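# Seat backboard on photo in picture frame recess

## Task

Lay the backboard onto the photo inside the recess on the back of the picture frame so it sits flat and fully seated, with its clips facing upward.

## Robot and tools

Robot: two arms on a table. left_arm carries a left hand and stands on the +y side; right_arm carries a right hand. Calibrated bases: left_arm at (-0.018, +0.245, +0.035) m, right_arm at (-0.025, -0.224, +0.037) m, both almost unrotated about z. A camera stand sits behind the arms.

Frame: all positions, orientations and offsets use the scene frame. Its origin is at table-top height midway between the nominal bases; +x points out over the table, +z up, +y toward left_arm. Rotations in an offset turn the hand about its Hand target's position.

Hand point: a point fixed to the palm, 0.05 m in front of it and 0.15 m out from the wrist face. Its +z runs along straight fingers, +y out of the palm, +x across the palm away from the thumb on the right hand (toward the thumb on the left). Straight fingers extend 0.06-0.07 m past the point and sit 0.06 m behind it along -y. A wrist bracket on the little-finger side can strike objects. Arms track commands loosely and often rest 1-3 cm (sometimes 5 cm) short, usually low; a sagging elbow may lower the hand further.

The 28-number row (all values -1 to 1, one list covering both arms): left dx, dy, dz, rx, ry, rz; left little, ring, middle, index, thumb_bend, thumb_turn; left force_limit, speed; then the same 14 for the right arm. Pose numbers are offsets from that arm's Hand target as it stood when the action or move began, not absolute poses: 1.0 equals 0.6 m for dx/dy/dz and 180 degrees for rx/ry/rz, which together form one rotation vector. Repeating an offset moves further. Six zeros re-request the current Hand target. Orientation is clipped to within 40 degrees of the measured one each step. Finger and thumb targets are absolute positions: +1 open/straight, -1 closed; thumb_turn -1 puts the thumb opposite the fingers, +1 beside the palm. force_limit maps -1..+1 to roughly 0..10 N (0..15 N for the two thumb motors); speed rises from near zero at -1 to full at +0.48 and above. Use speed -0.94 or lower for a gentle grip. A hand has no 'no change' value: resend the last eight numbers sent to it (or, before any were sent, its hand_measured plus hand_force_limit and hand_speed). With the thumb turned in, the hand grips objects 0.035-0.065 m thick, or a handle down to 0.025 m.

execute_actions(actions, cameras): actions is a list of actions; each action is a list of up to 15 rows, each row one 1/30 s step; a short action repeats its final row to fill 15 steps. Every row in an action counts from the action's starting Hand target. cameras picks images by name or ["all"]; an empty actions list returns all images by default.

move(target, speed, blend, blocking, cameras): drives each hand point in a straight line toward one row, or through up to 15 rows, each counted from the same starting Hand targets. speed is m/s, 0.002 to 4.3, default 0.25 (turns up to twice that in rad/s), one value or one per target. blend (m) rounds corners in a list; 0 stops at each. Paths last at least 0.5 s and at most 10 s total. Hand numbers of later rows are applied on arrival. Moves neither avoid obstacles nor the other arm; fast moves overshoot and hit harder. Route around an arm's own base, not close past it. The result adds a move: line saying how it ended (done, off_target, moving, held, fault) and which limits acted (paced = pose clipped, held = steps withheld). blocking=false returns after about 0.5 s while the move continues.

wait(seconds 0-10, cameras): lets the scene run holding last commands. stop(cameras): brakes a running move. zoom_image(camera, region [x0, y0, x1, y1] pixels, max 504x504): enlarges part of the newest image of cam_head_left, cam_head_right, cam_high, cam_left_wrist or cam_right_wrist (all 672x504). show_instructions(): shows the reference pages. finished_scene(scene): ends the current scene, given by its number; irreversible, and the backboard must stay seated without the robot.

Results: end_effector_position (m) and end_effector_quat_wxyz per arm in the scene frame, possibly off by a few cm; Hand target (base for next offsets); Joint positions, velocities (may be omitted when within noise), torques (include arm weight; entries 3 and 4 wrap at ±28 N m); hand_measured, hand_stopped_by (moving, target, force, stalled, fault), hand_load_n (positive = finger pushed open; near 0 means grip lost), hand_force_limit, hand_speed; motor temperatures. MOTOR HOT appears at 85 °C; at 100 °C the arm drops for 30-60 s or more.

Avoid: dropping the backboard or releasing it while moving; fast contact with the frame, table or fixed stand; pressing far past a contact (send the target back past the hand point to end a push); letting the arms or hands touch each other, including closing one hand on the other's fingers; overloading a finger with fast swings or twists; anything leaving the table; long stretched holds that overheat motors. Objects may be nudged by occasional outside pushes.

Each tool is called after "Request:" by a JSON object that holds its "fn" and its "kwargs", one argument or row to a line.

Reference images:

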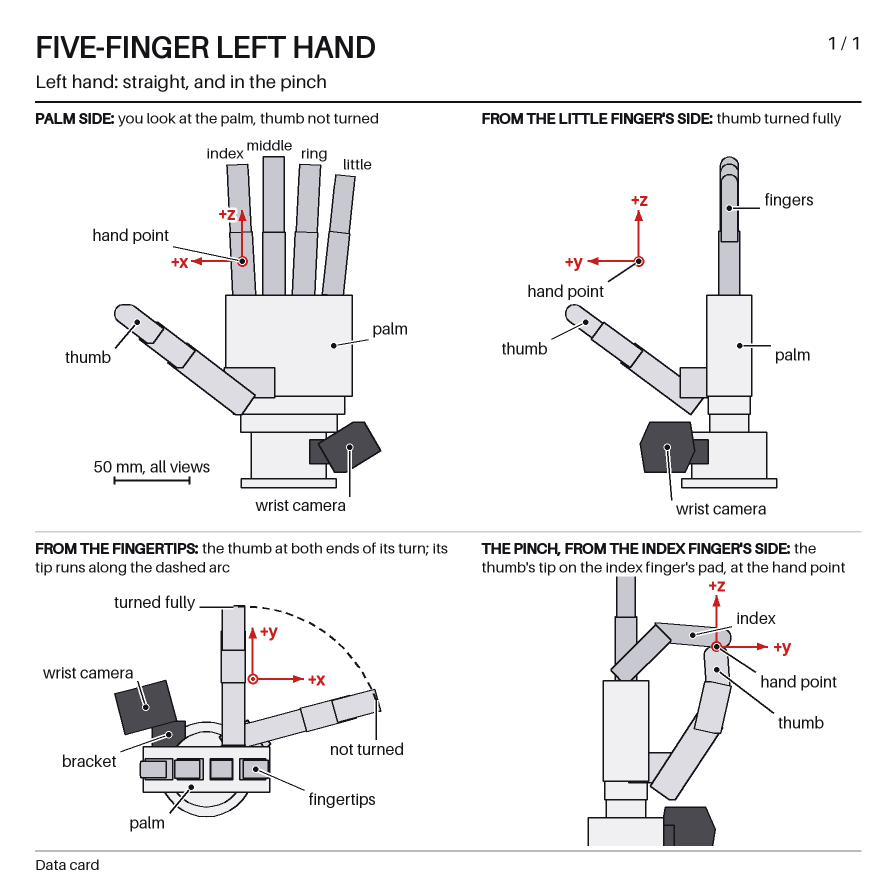

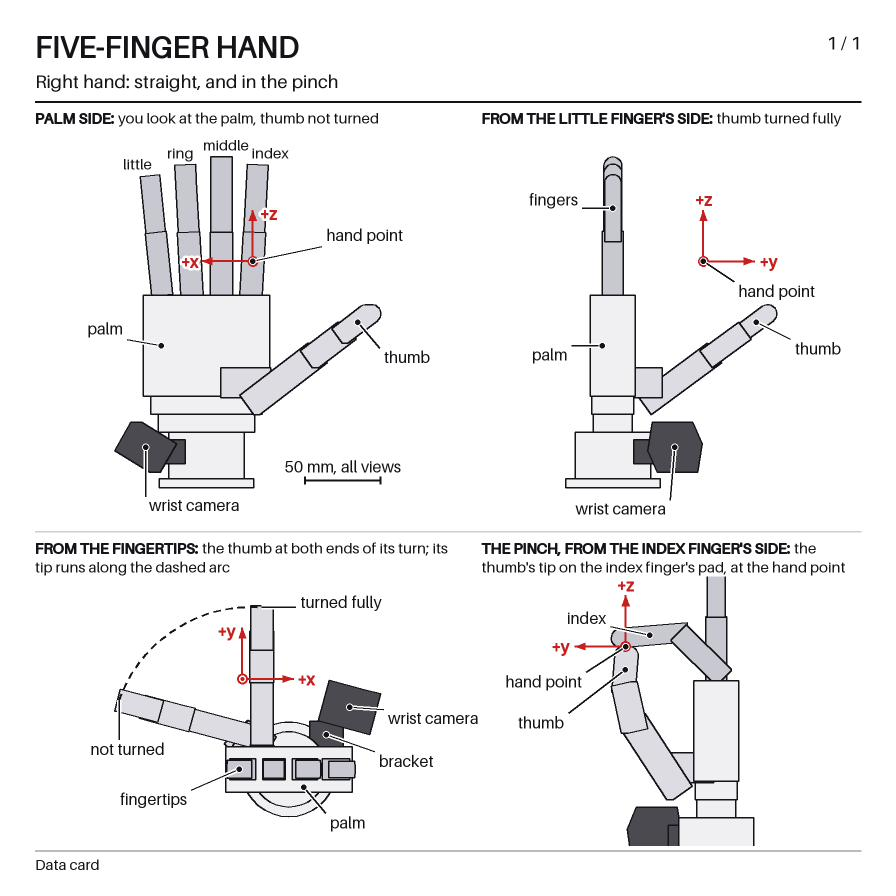

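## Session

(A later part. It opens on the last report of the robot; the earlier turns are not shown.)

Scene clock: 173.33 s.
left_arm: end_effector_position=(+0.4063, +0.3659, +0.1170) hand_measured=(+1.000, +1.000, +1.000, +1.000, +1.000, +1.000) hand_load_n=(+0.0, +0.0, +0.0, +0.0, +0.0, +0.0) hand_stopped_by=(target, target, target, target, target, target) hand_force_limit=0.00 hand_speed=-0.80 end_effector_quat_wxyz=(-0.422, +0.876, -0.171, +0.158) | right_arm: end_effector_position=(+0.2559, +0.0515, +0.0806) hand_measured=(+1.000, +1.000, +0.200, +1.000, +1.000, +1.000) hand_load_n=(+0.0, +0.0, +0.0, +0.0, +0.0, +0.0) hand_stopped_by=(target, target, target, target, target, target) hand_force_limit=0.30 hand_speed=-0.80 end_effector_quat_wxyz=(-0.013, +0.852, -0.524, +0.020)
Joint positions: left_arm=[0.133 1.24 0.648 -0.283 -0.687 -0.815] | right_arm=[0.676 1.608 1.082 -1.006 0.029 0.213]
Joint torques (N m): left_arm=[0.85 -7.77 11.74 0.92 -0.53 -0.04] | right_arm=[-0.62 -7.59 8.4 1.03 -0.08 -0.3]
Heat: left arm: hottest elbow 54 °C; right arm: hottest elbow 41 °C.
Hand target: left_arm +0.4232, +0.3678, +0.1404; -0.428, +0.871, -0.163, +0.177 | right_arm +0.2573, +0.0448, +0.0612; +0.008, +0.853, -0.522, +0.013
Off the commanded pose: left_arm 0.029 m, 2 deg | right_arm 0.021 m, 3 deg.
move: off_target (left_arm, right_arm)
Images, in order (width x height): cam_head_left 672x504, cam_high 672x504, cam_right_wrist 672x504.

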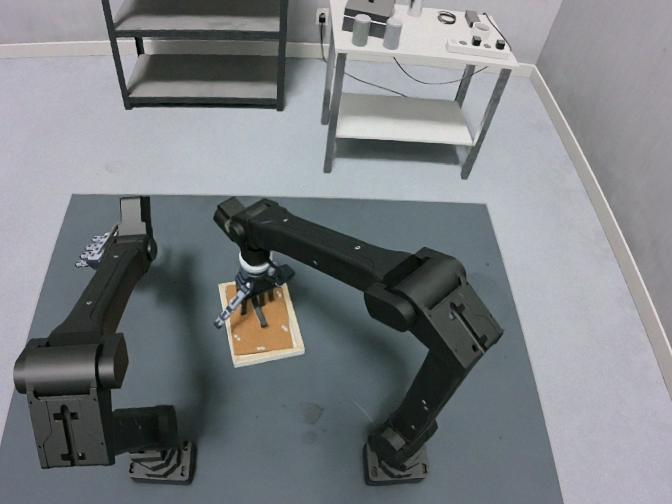

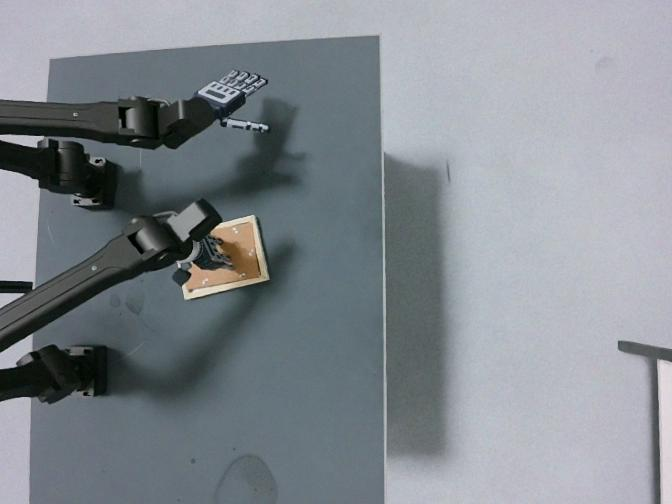

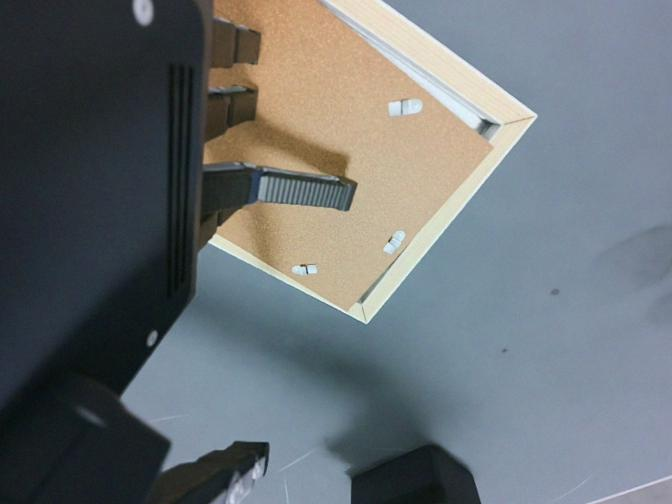

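Request:
{"fn": "move", "kwargs": {
  "target": [0,0,0,0,0,0,1,1,1,1,1,1,0,-0.8,0,0.008,0.025,0,0,0,1,1,0.2,1,1,1,0.3,-0.8],
  "speed": 0.05,
  "cameras": ["cam_head_left","cam_high","cam_right_wrist"]
}}

Request:
{"fn": "zoom_image", "kwargs": {
  "camera": "cam_head_left",
  "region": [210, 255, 325, 370]
}}

Request:
{"fn": "zoom_image", "kwargs": {
  "camera": "cam_high",
  "region": [165, 205, 280, 305]
}}

Scene clock: 179.13 s.
left_arm: end_effector_position=(+0.4063, +0.3659, +0.1170) hand_measured=(+1.000, +1.000, +1.000, +1.000, +1.000, +1.000) hand_load_n=(+0.0, +0.0, +0.0, +0.0, +0.0, +0.0) hand_stopped_by=(target, target, target, target, target, target) hand_force_limit=0.00 hand_speed=-0.80 end_effector_quat_wxyz=(-0.422, +0.876, -0.171, +0.158) | right_arm: end_effector_position=(+0.2533, +0.0494, +0.0822) hand_measured=(+1.000, +1.000, +0.200, +1.000, +1.000, +1.000) hand_load_n=(+0.0, +0.0, +0.0, +0.0, +0.0, +0.0) hand_stopped_by=(target, target, target, target, target, target) hand_force_limit=0.30 hand_speed=-0.80 end_effector_quat_wxyz=(-0.006, +0.852, -0.523, +0.017)
Joint positions: left_arm=[0.133 1.24 0.648 -0.283 -0.687 -0.815] | right_arm=[0.676 1.609 1.085 -1.024 0.029 0.213]
Joint torques (N m): left_arm=[0.85 -7.77 11.73 0.94 -0.53 -0.04] | right_arm=[0.03 -8.7 10.52 0.14 -0.07 -0.2]
Heat: left arm: hottest elbow 54 °C; right arm: hottest elbow 41 °C.
Hand target: left_arm +0.4232, +0.3678, +0.1404; -0.428, +0.871, -0.163, +0.177 | right_arm +0.2572, +0.0495, +0.0762; +0.008, +0.853, -0.522, +0.013
Off the commanded pose: left_arm 0.029 m, 2 deg | right_arm 0.007 m, 2 deg.
move: off_target (left_arm)
Images, in order (width x height): cam_head_left 672x504, cam_high 672x504, cam_right_wrist 672x504.

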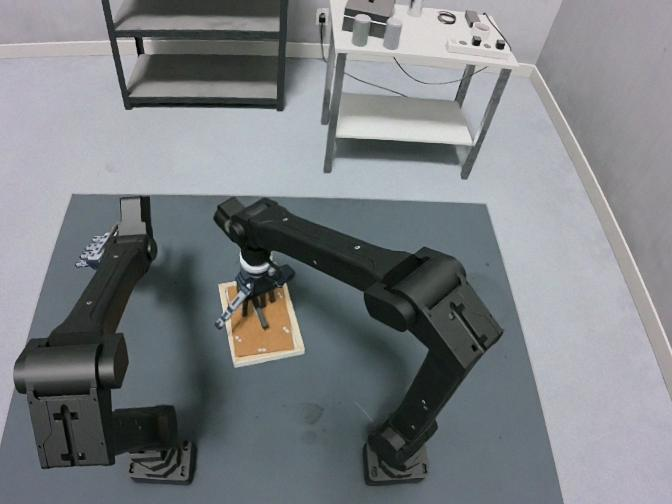

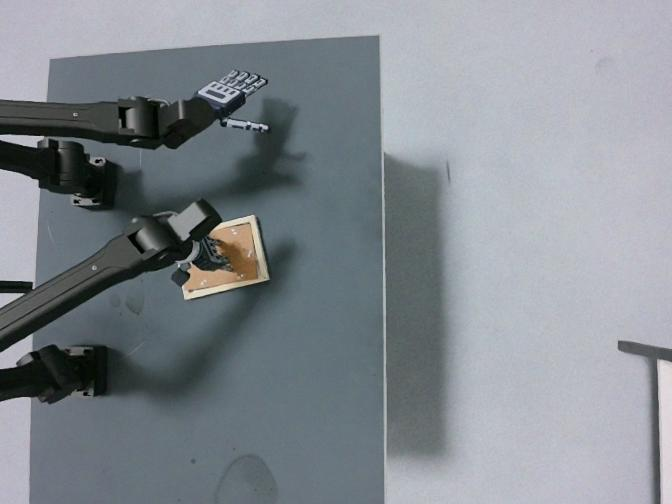

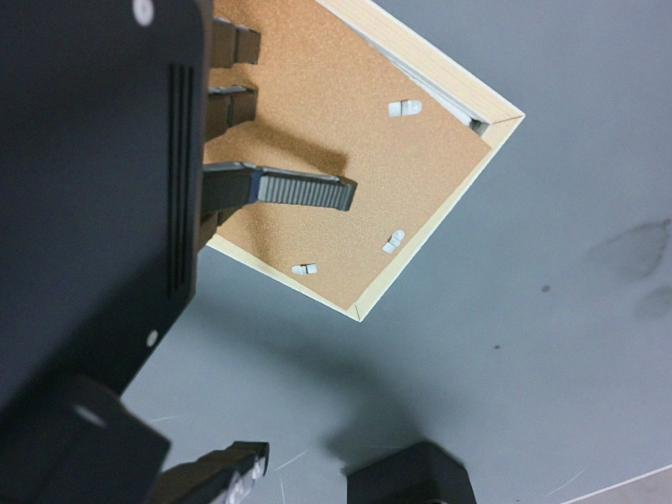

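Scaled by 4.383.

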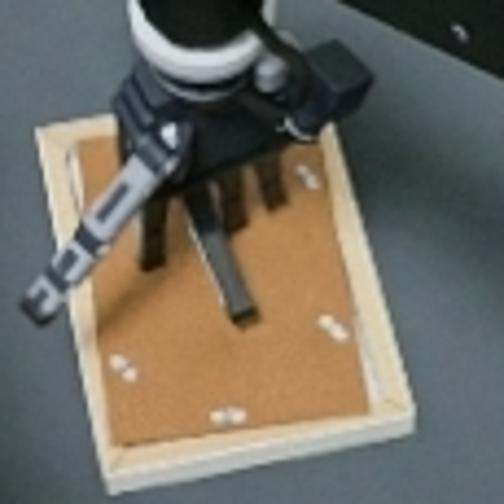

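Scaled by 4.383.

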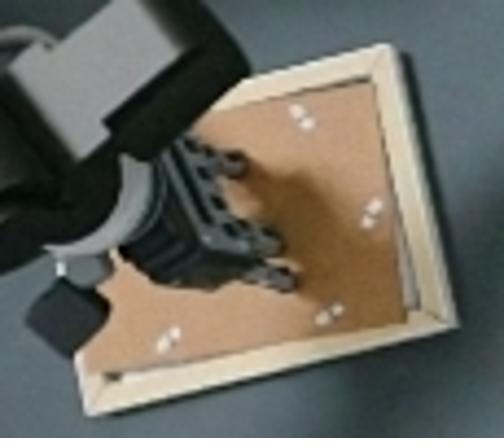

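Request:
{"fn": "move", "kwargs": {
  "target": [0,0,0,0,0,0,1,1,1,1,1,1,0,-0.8,0.003,0,0.04,0,0,0,1,1,0.2,1,1,1,0.3,-0.8],
  "speed": 0.15,
  "cameras": ["cam_head_left","cam_high","cam_right_wrist"]
}}

Request:
{"fn": "zoom_image", "kwargs": {
  "camera": "cam_head_left",
  "region": [210, 255, 325, 370]
}}

Request:
{"fn": "zoom_image", "kwargs": {
  "camera": "cam_high",
  "region": [165, 205, 280, 305]
}}

Scene clock: 182.17 s.
left_arm: end_effector_position=(+0.4063, +0.3659, +0.1170) hand_measured=(+1.000, +1.000, +1.000, +1.000, +1.000, +1.000) hand_load_n=(+0.0, +0.0, +0.0, +0.0, +0.0, +0.0) hand_stopped_by=(target, target, target, target, target, target) hand_force_limit=0.00 hand_speed=-0.80 end_effector_quat_wxyz=(-0.422, +0.876, -0.171, +0.158) | right_arm: end_effector_position=(+0.2454, +0.0430, +0.0911) hand_measured=(+1.000, +1.000, +0.200, +1.000, +1.000, +1.000) hand_load_n=(+0.0, +0.0, +0.0, +0.0, +0.0, +0.0) hand_stopped_by=(target, target, target, target, target, target) hand_force_limit=0.30 hand_speed=-0.80 end_effector_quat_wxyz=(+0.018, +0.852, -0.523, +0.009)
Joint positions: left_arm=[0.133 1.24 0.648 -0.283 -0.687 -0.815] | right_arm=[0.676 1.609 1.104 -1.093 0.029 0.213]
Joint torques (N m): left_arm=[0.91 -7.77 11.71 0.92 -0.53 -0.04] | right_arm=[-0.09 -11.05 11.99 0.32 -0.05 -0.23]
Heat: left arm: hottest elbow 54 °C; right arm: hottest elbow 41 °C.
Hand target: left_arm +0.4232, +0.3678, +0.1404; -0.428, +0.871, -0.163, +0.177 | right_arm +0.2591, +0.0495, +0.1002; +0.008, +0.853, -0.522, +0.013
Off the commanded pose: left_arm 0.029 m, 2 deg | right_arm 0.018 m, 1 deg.
move: off_target (left_arm, right_arm)
Images, in order (width x height): cam_head_left 672x504, cam_high 672x504, cam_right_wrist 672x504.

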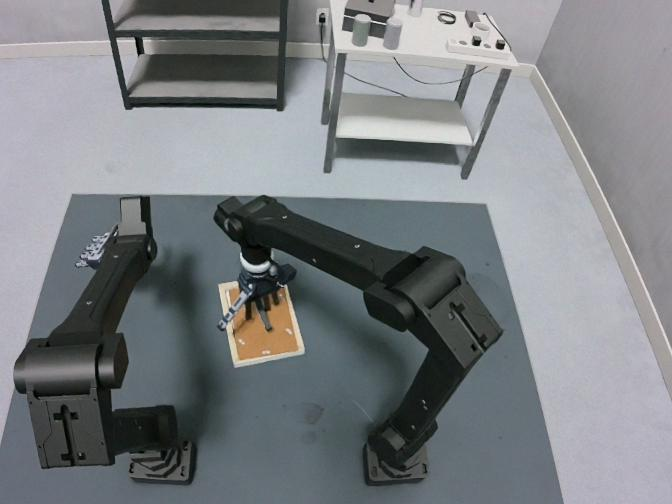

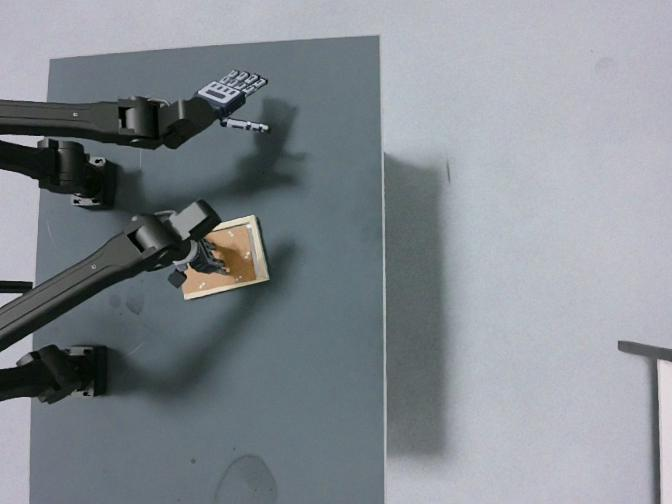

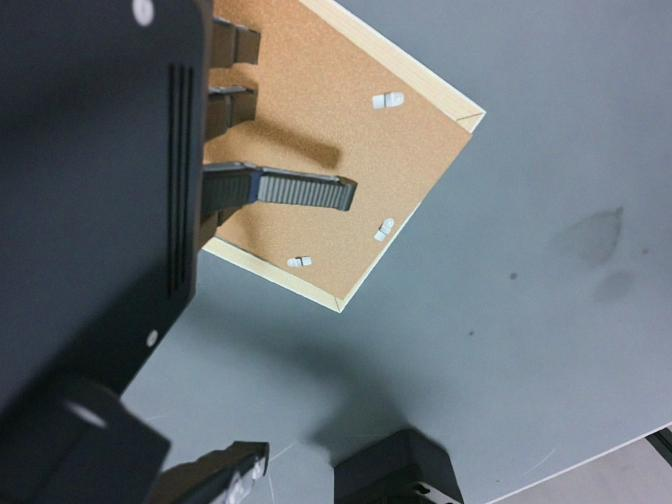

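Scaled by 4.383.

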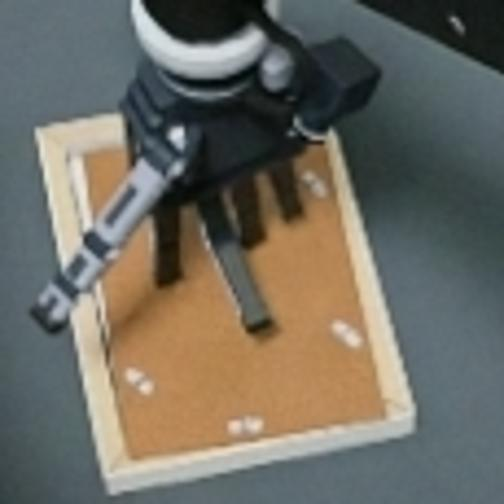

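Scaled by 4.383.

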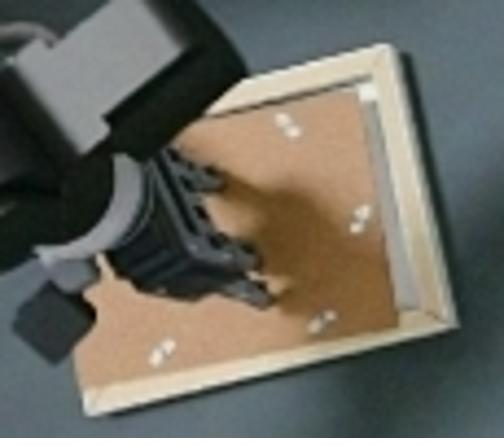

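Request:
{"fn": "move", "kwargs": {
  "target": [
    [0,0,0,0,0,0,1,1,1,1,1,1,0,-0.8,0.01,0,0.04,0,0,0,1,1,0.2,1,1,1,0.3,-0.8],
    [0,0,0,0,0,0,1,1,1,1,1,1,0,-0.8,-0.045,-0.005,0.03,0.0091,0.0034,-0.0704,1,1,0.2,1,1,1,0.3,-0.8]
  ],
  "speed": 0.15,
  "cameras": ["cam_head_left","cam_high","cam_right_wrist"]
}}

Request:
{"fn": "zoom_image", "kwargs": {
  "camera": "cam_head_left",
  "region": [210, 255, 325, 370]
}}

Request:
{"fn": "zoom_image", "kwargs": {
  "camera": "cam_high",
  "region": [165, 205, 280, 305]
}}

Scene clock: 195.57 s.
left_arm: end_effector_position=(+0.4063, +0.3659, +0.1170) hand_measured=(+1.000, +1.000, +1.000, +1.000, +1.000, +1.000) hand_load_n=(+0.0, +0.0, +0.5, +0.0, -0.5, +0.0) hand_stopped_by=(target, target, target, target, target, target) hand_force_limit=0.00 hand_speed=-0.80 end_effector_quat_wxyz=(-0.422, +0.876, -0.171, +0.158) | right_arm: end_effector_position=(+0.2299, +0.0478, +0.1189) hand_measured=(+1.000, +1.000, +0.200, +1.000, +1.000, +1.000) hand_load_n=(+0.0, +0.0, +0.0, +0.0, -0.5, +0.0) hand_stopped_by=(target, target, target, target, target, target) hand_force_limit=0.30 hand_speed=-0.80 end_effector_quat_wxyz=(+0.004, +0.798, -0.602, +0.000)
Joint positions: left_arm=[0.133 1.24 0.648 -0.283 -0.687 -0.815] | right_arm=[0.674 1.518 1.077 -1.139 0.002 0.402]
Joint torques (N m): left_arm=[0.85 -7.71 11.73 0.94 -0.53 -0.03] | right_arm=[-0.32 -11.11 8.05 1.14 -0.2 0.08]
Motor temperatures (°C): left_arm=[34 30 55 28 31 30] | right_arm=[32 33 43 32 30 28]
Heat: left arm: hottest elbow 55 °C; right arm: hottest elbow 43 °C.
Hand target: left_arm +0.4232, +0.3678, +0.1404; -0.428, +0.871, -0.163, +0.177 | right_arm +0.2320, +0.0466, +0.1183; +0.000, +0.791, -0.612, +0.000
Off the commanded pose: left_arm 0.029 m, 2 deg | right_arm 0.003 m, 2 deg.
move: off_target (left_arm)
Images, in order (width x height): cam_head_left 672x504, cam_high 672x504, cam_right_wrist 672x504.

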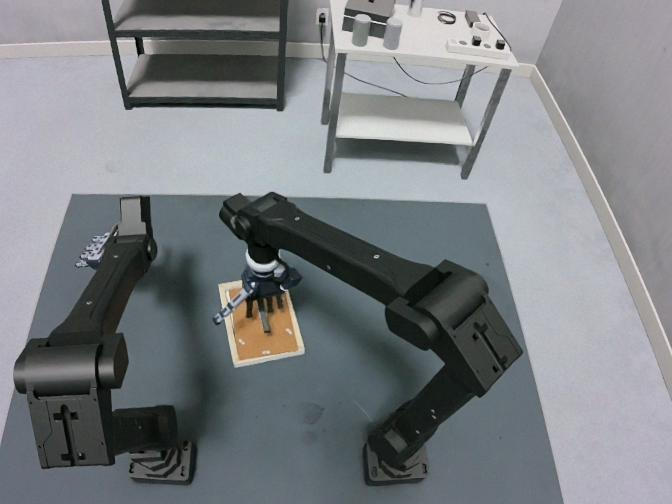

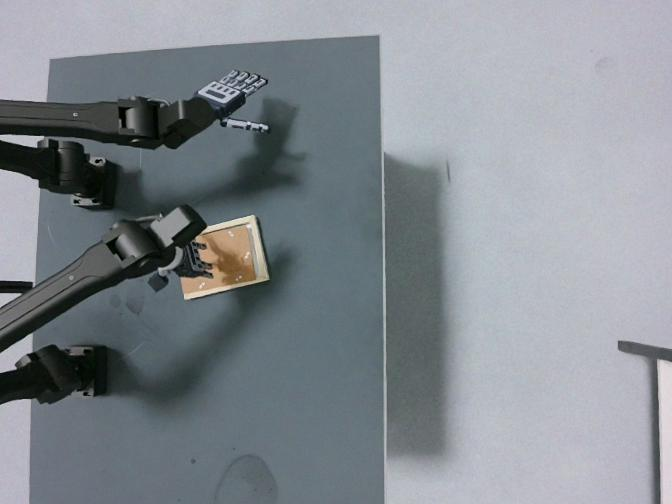

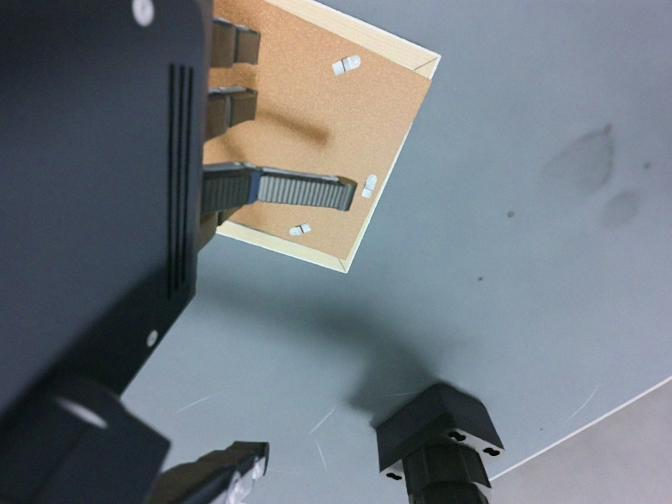

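Scaled by 4.383.

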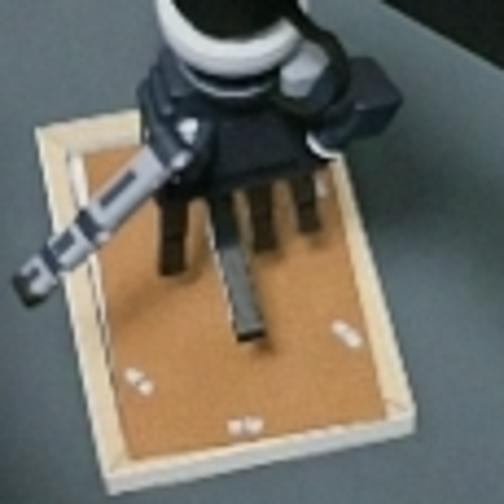

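Scaled by 4.383.

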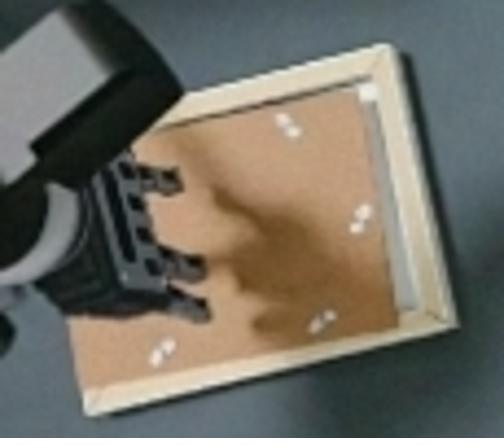

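Request:
{"fn": "move", "kwargs": {
  "target": [
    [0,0,0,0,0,0,1,1,1,1,1,1,0,-0.8,0,-0.013,-0.05,0,0,0,1,1,0.2,1,1,1,0.3,-0.8],
    [0,0,0,0,0,0,1,1,1,1,1,1,0,-0.8,0.0,-0.013,-0.087,0,0,0,1,1,0.2,1,1,1,0.3,-0.8],
    [0,0,0,0,0,0,1,1,1,1,1,1,0,-0.8,0.024,-0.013,-0.087,0,0,0.036,1,1,0.2,1,1,1,0.3,-0.8]
  ],
  "speed": [0.08,0.04,0.03],
  "cameras": ["cam_head_left","cam_high","cam_right_wrist"]
}}

Request:
{"fn": "zoom_image", "kwargs": {
  "camera": "cam_head_left",
  "region": [210, 255, 325, 370]
}}

Request:
{"fn": "zoom_image", "kwargs": {
  "camera": "cam_high",
  "region": [165, 205, 280, 305]
}}

Request:
{"fn": "zoom_image", "kwargs": {
  "camera": "cam_right_wrist",
  "region": [180, 0, 530, 360]
}}

Scene clock: 202.33 s.
left_arm: end_effector_position=(+0.4063, +0.3659, +0.1170) hand_measured=(+1.000, +1.000, +1.000, +1.000, +1.000, +1.000) hand_load_n=(+0.0, +0.0, +0.0, +0.0, +0.0, +0.0) hand_stopped_by=(target, target, target, target, target, target) hand_force_limit=0.00 hand_speed=-0.80 end_effector_quat_wxyz=(-0.422, +0.876, -0.171, +0.158) | right_arm: end_effector_position=(+0.2352, +0.0368, +0.0679) hand_measured=(+1.000, +1.000, +0.200, +1.000, +1.000, +1.000) hand_load_n=(+0.0, +0.0, +0.0, +0.0, +0.0, +0.0) hand_stopped_by=(target, target, target, target, target, target) hand_force_limit=0.30 hand_speed=-0.80 end_effector_quat_wxyz=(+0.001, +0.823, -0.568, +0.000)
Joint positions: left_arm=[0.133 1.24 0.648 -0.283 -0.687 -0.815] | right_arm=[0.654 1.586 1.006 -0.993 0.001 0.298]
Joint torques (N m): left_arm=[0.79 -7.77 11.73 0.94 -0.53 -0.03] | right_arm=[-0.62 -8.94 10.37 0.83 -0.16 -0.28]
Motor temperatures (°C): left_arm=[34 30 55 28 31 30] | right_arm=[32 34 42 32 30 28]
Heat: left arm: hottest elbow 55 °C; right arm: hottest elbow 42 °C.
Hand target: left_arm +0.4232, +0.3678, +0.1404; -0.428, +0.871, -0.163, +0.177 | right_arm +0.2464, +0.0387, +0.0660; +0.000, +0.824, -0.567, +0.000
Off the commanded pose: left_arm 0.029 m, 2 deg | right_arm 0.012 m, 0 deg.
move: off_target (left_arm, right_arm)
Images, in order (width x height): cam_head_left 672x504, cam_high 672x504, cam_right_wrist 672x504.

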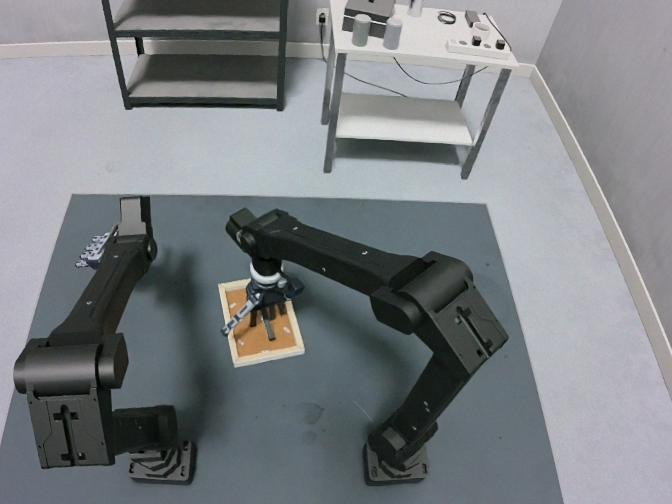

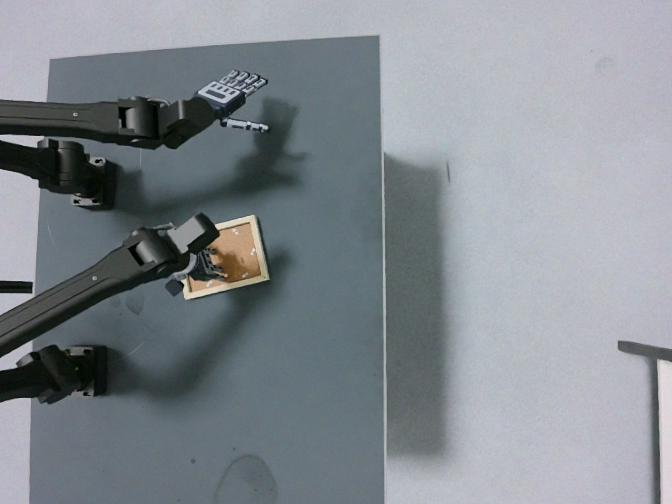

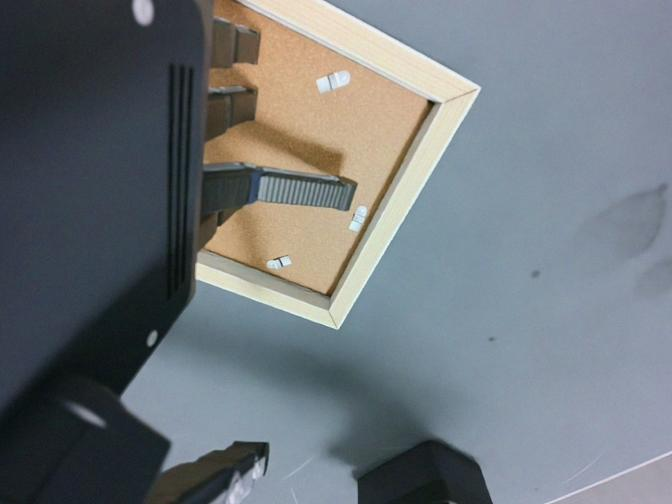

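Scaled by 4.383.

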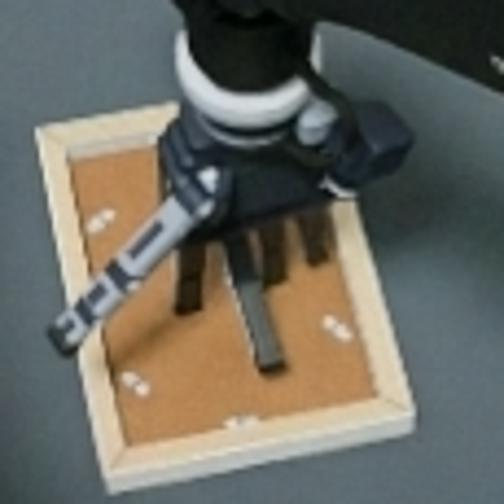

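Scaled by 4.383.

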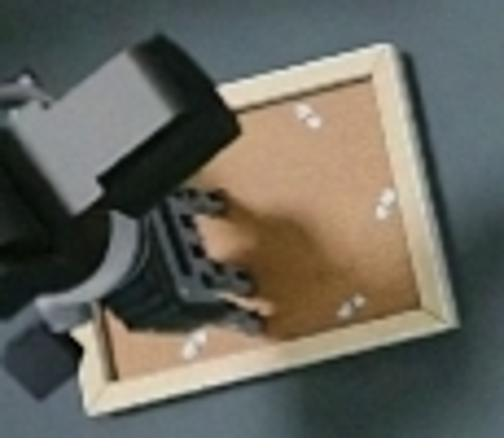

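Scaled by 1.400.

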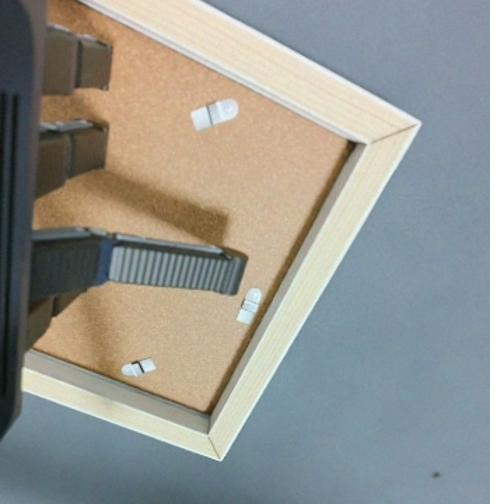

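Request:
{"fn": "move", "kwargs": {
  "target": [
    [0,0,0,0,0,0,1,1,1,1,1,1,0,-0.8,0.01,0,0.09,0,0,0,1,1,0.2,1,1,1,0.3,-0.8],
    [0,0,0,0,0,0,1,1,1,1,1,1,0,-0.8,0.0,-0.35,0.12,0,0,0,1,1,0.2,1,1,1,0.3,-0.8]
  ],
  "speed": 0.15,
  "cameras": ["cam_head_left","cam_head_right","cam_high","cam_right_wrist"]
}}

Request:
{"fn": "zoom_image", "kwargs": {
  "camera": "cam_head_left",
  "region": [210, 255, 325, 370]
}}

Request:
{"fn": "zoom_image", "kwargs": {
  "camera": "cam_high",
  "region": [165, 205, 280, 305]
}}

Scene clock: 207.20 s.
left_arm: end_effector_position=(+0.4063, +0.3659, +0.1170) hand_measured=(+1.000, +1.000, +1.000, +1.000, +1.000, +1.000) hand_load_n=(+0.0, +0.0, +0.0, +0.0, +0.0, +0.0) hand_stopped_by=(target, target, target, target, target, target) hand_force_limit=0.00 hand_speed=-0.80 end_effector_quat_wxyz=(-0.422, +0.876, -0.171, +0.158) | right_arm: end_effector_position=(+0.2517, -0.1663, +0.1380) hand_measured=(+1.000, +1.000, +0.200, +1.000, +1.000, +1.000) hand_load_n=(+0.0, +0.0, +0.0, +0.0, +0.0, +0.0) hand_stopped_by=(target, target, target, target, target, target) hand_force_limit=0.30 hand_speed=-0.80 end_effector_quat_wxyz=(-0.004, +0.823, -0.568, +0.005)
Joint positions: left_arm=[0.133 1.24 0.648 -0.283 -0.687 -0.815] | right_arm=[0.142 1.313 0.926 -1.171 0.001 -0.215]
Joint torques (N m): left_arm=[0.85 -7.77 11.73 0.92 -0.54 -0.03] | right_arm=[-0.67 -7.82 8.36 0.34 -0.17 -0.27]
Motor temperatures (°C): left_arm=[34 30 55 28 31 30] | right_arm=[32 34 42 32 30 28]
Heat: left arm: hottest elbow 55 °C; right arm: hottest elbow 42 °C.
Hand target: left_arm +0.4232, +0.3678, +0.1404; -0.428, +0.871, -0.163, +0.177 | right_arm +0.2465, -0.1713, +0.1380; +0.000, +0.824, -0.567, +0.000
Off the commanded pose: left_arm 0.029 m, 2 deg | right_arm 0.007 m, 1 deg.
move: off_target (left_arm)
Images, in order (width x height): cam_head_left 672x504, cam_head_right 672x504, cam_high 672x504, cam_right_wrist 672x504.

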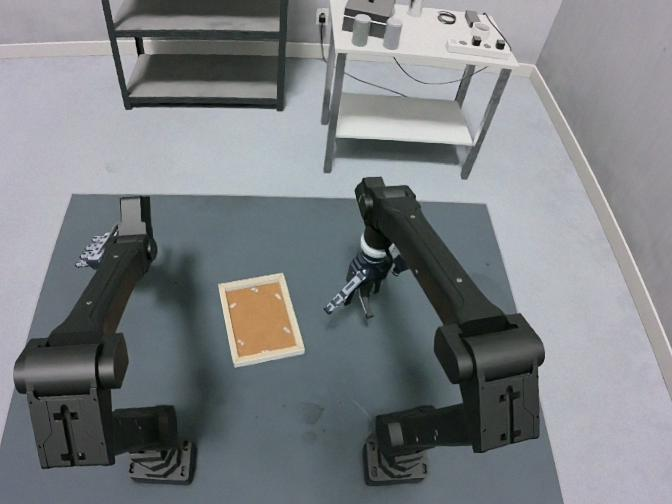

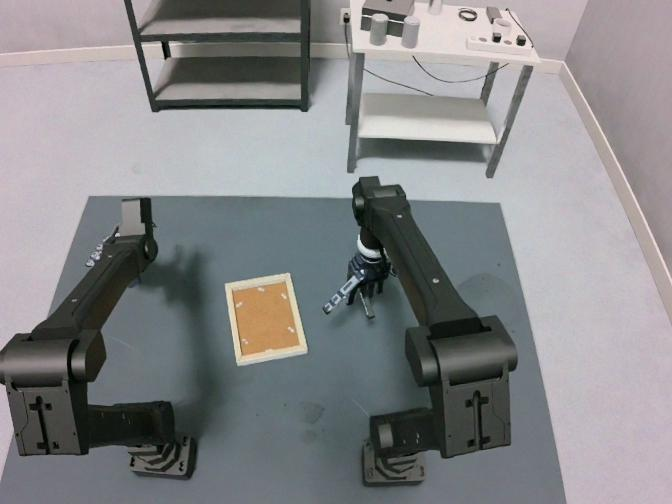

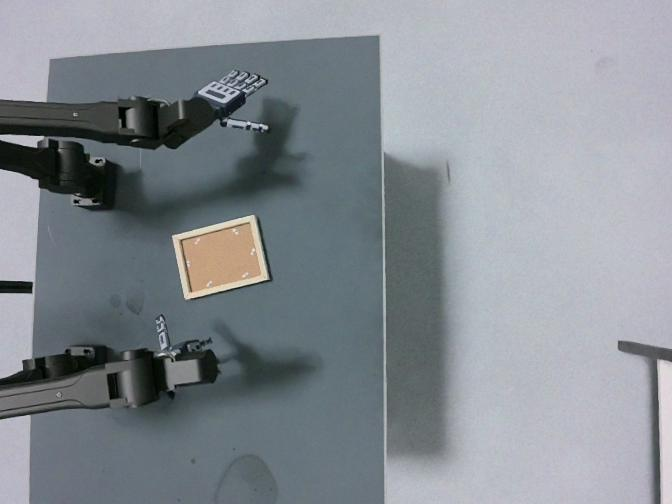

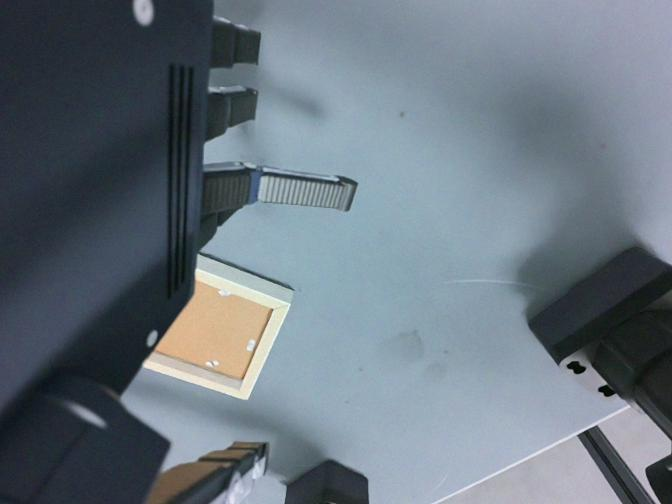

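Scaled by 4.383.

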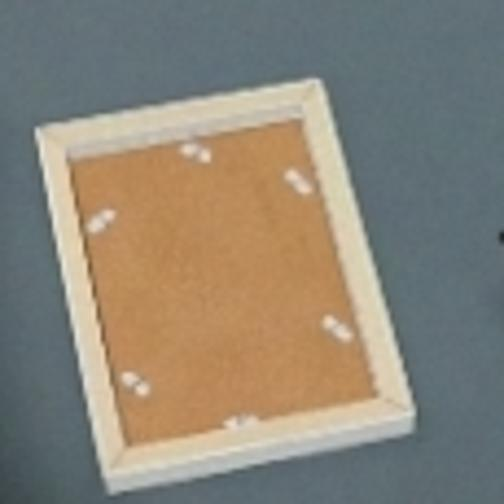

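Scaled by 4.383.

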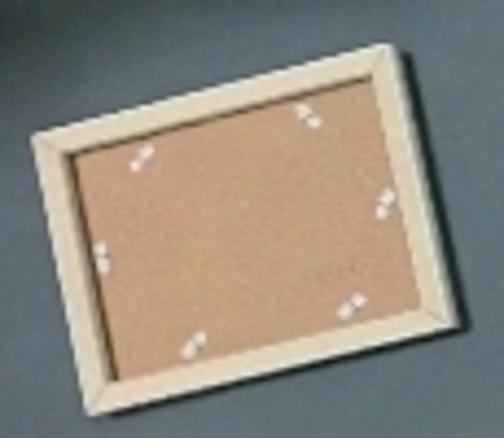

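Seated perfectly. The practice scene is done.

Request:
{"fn": "finished_scene", "kwargs": {
  "scene": 1
}}

The scene is finished: the task was done.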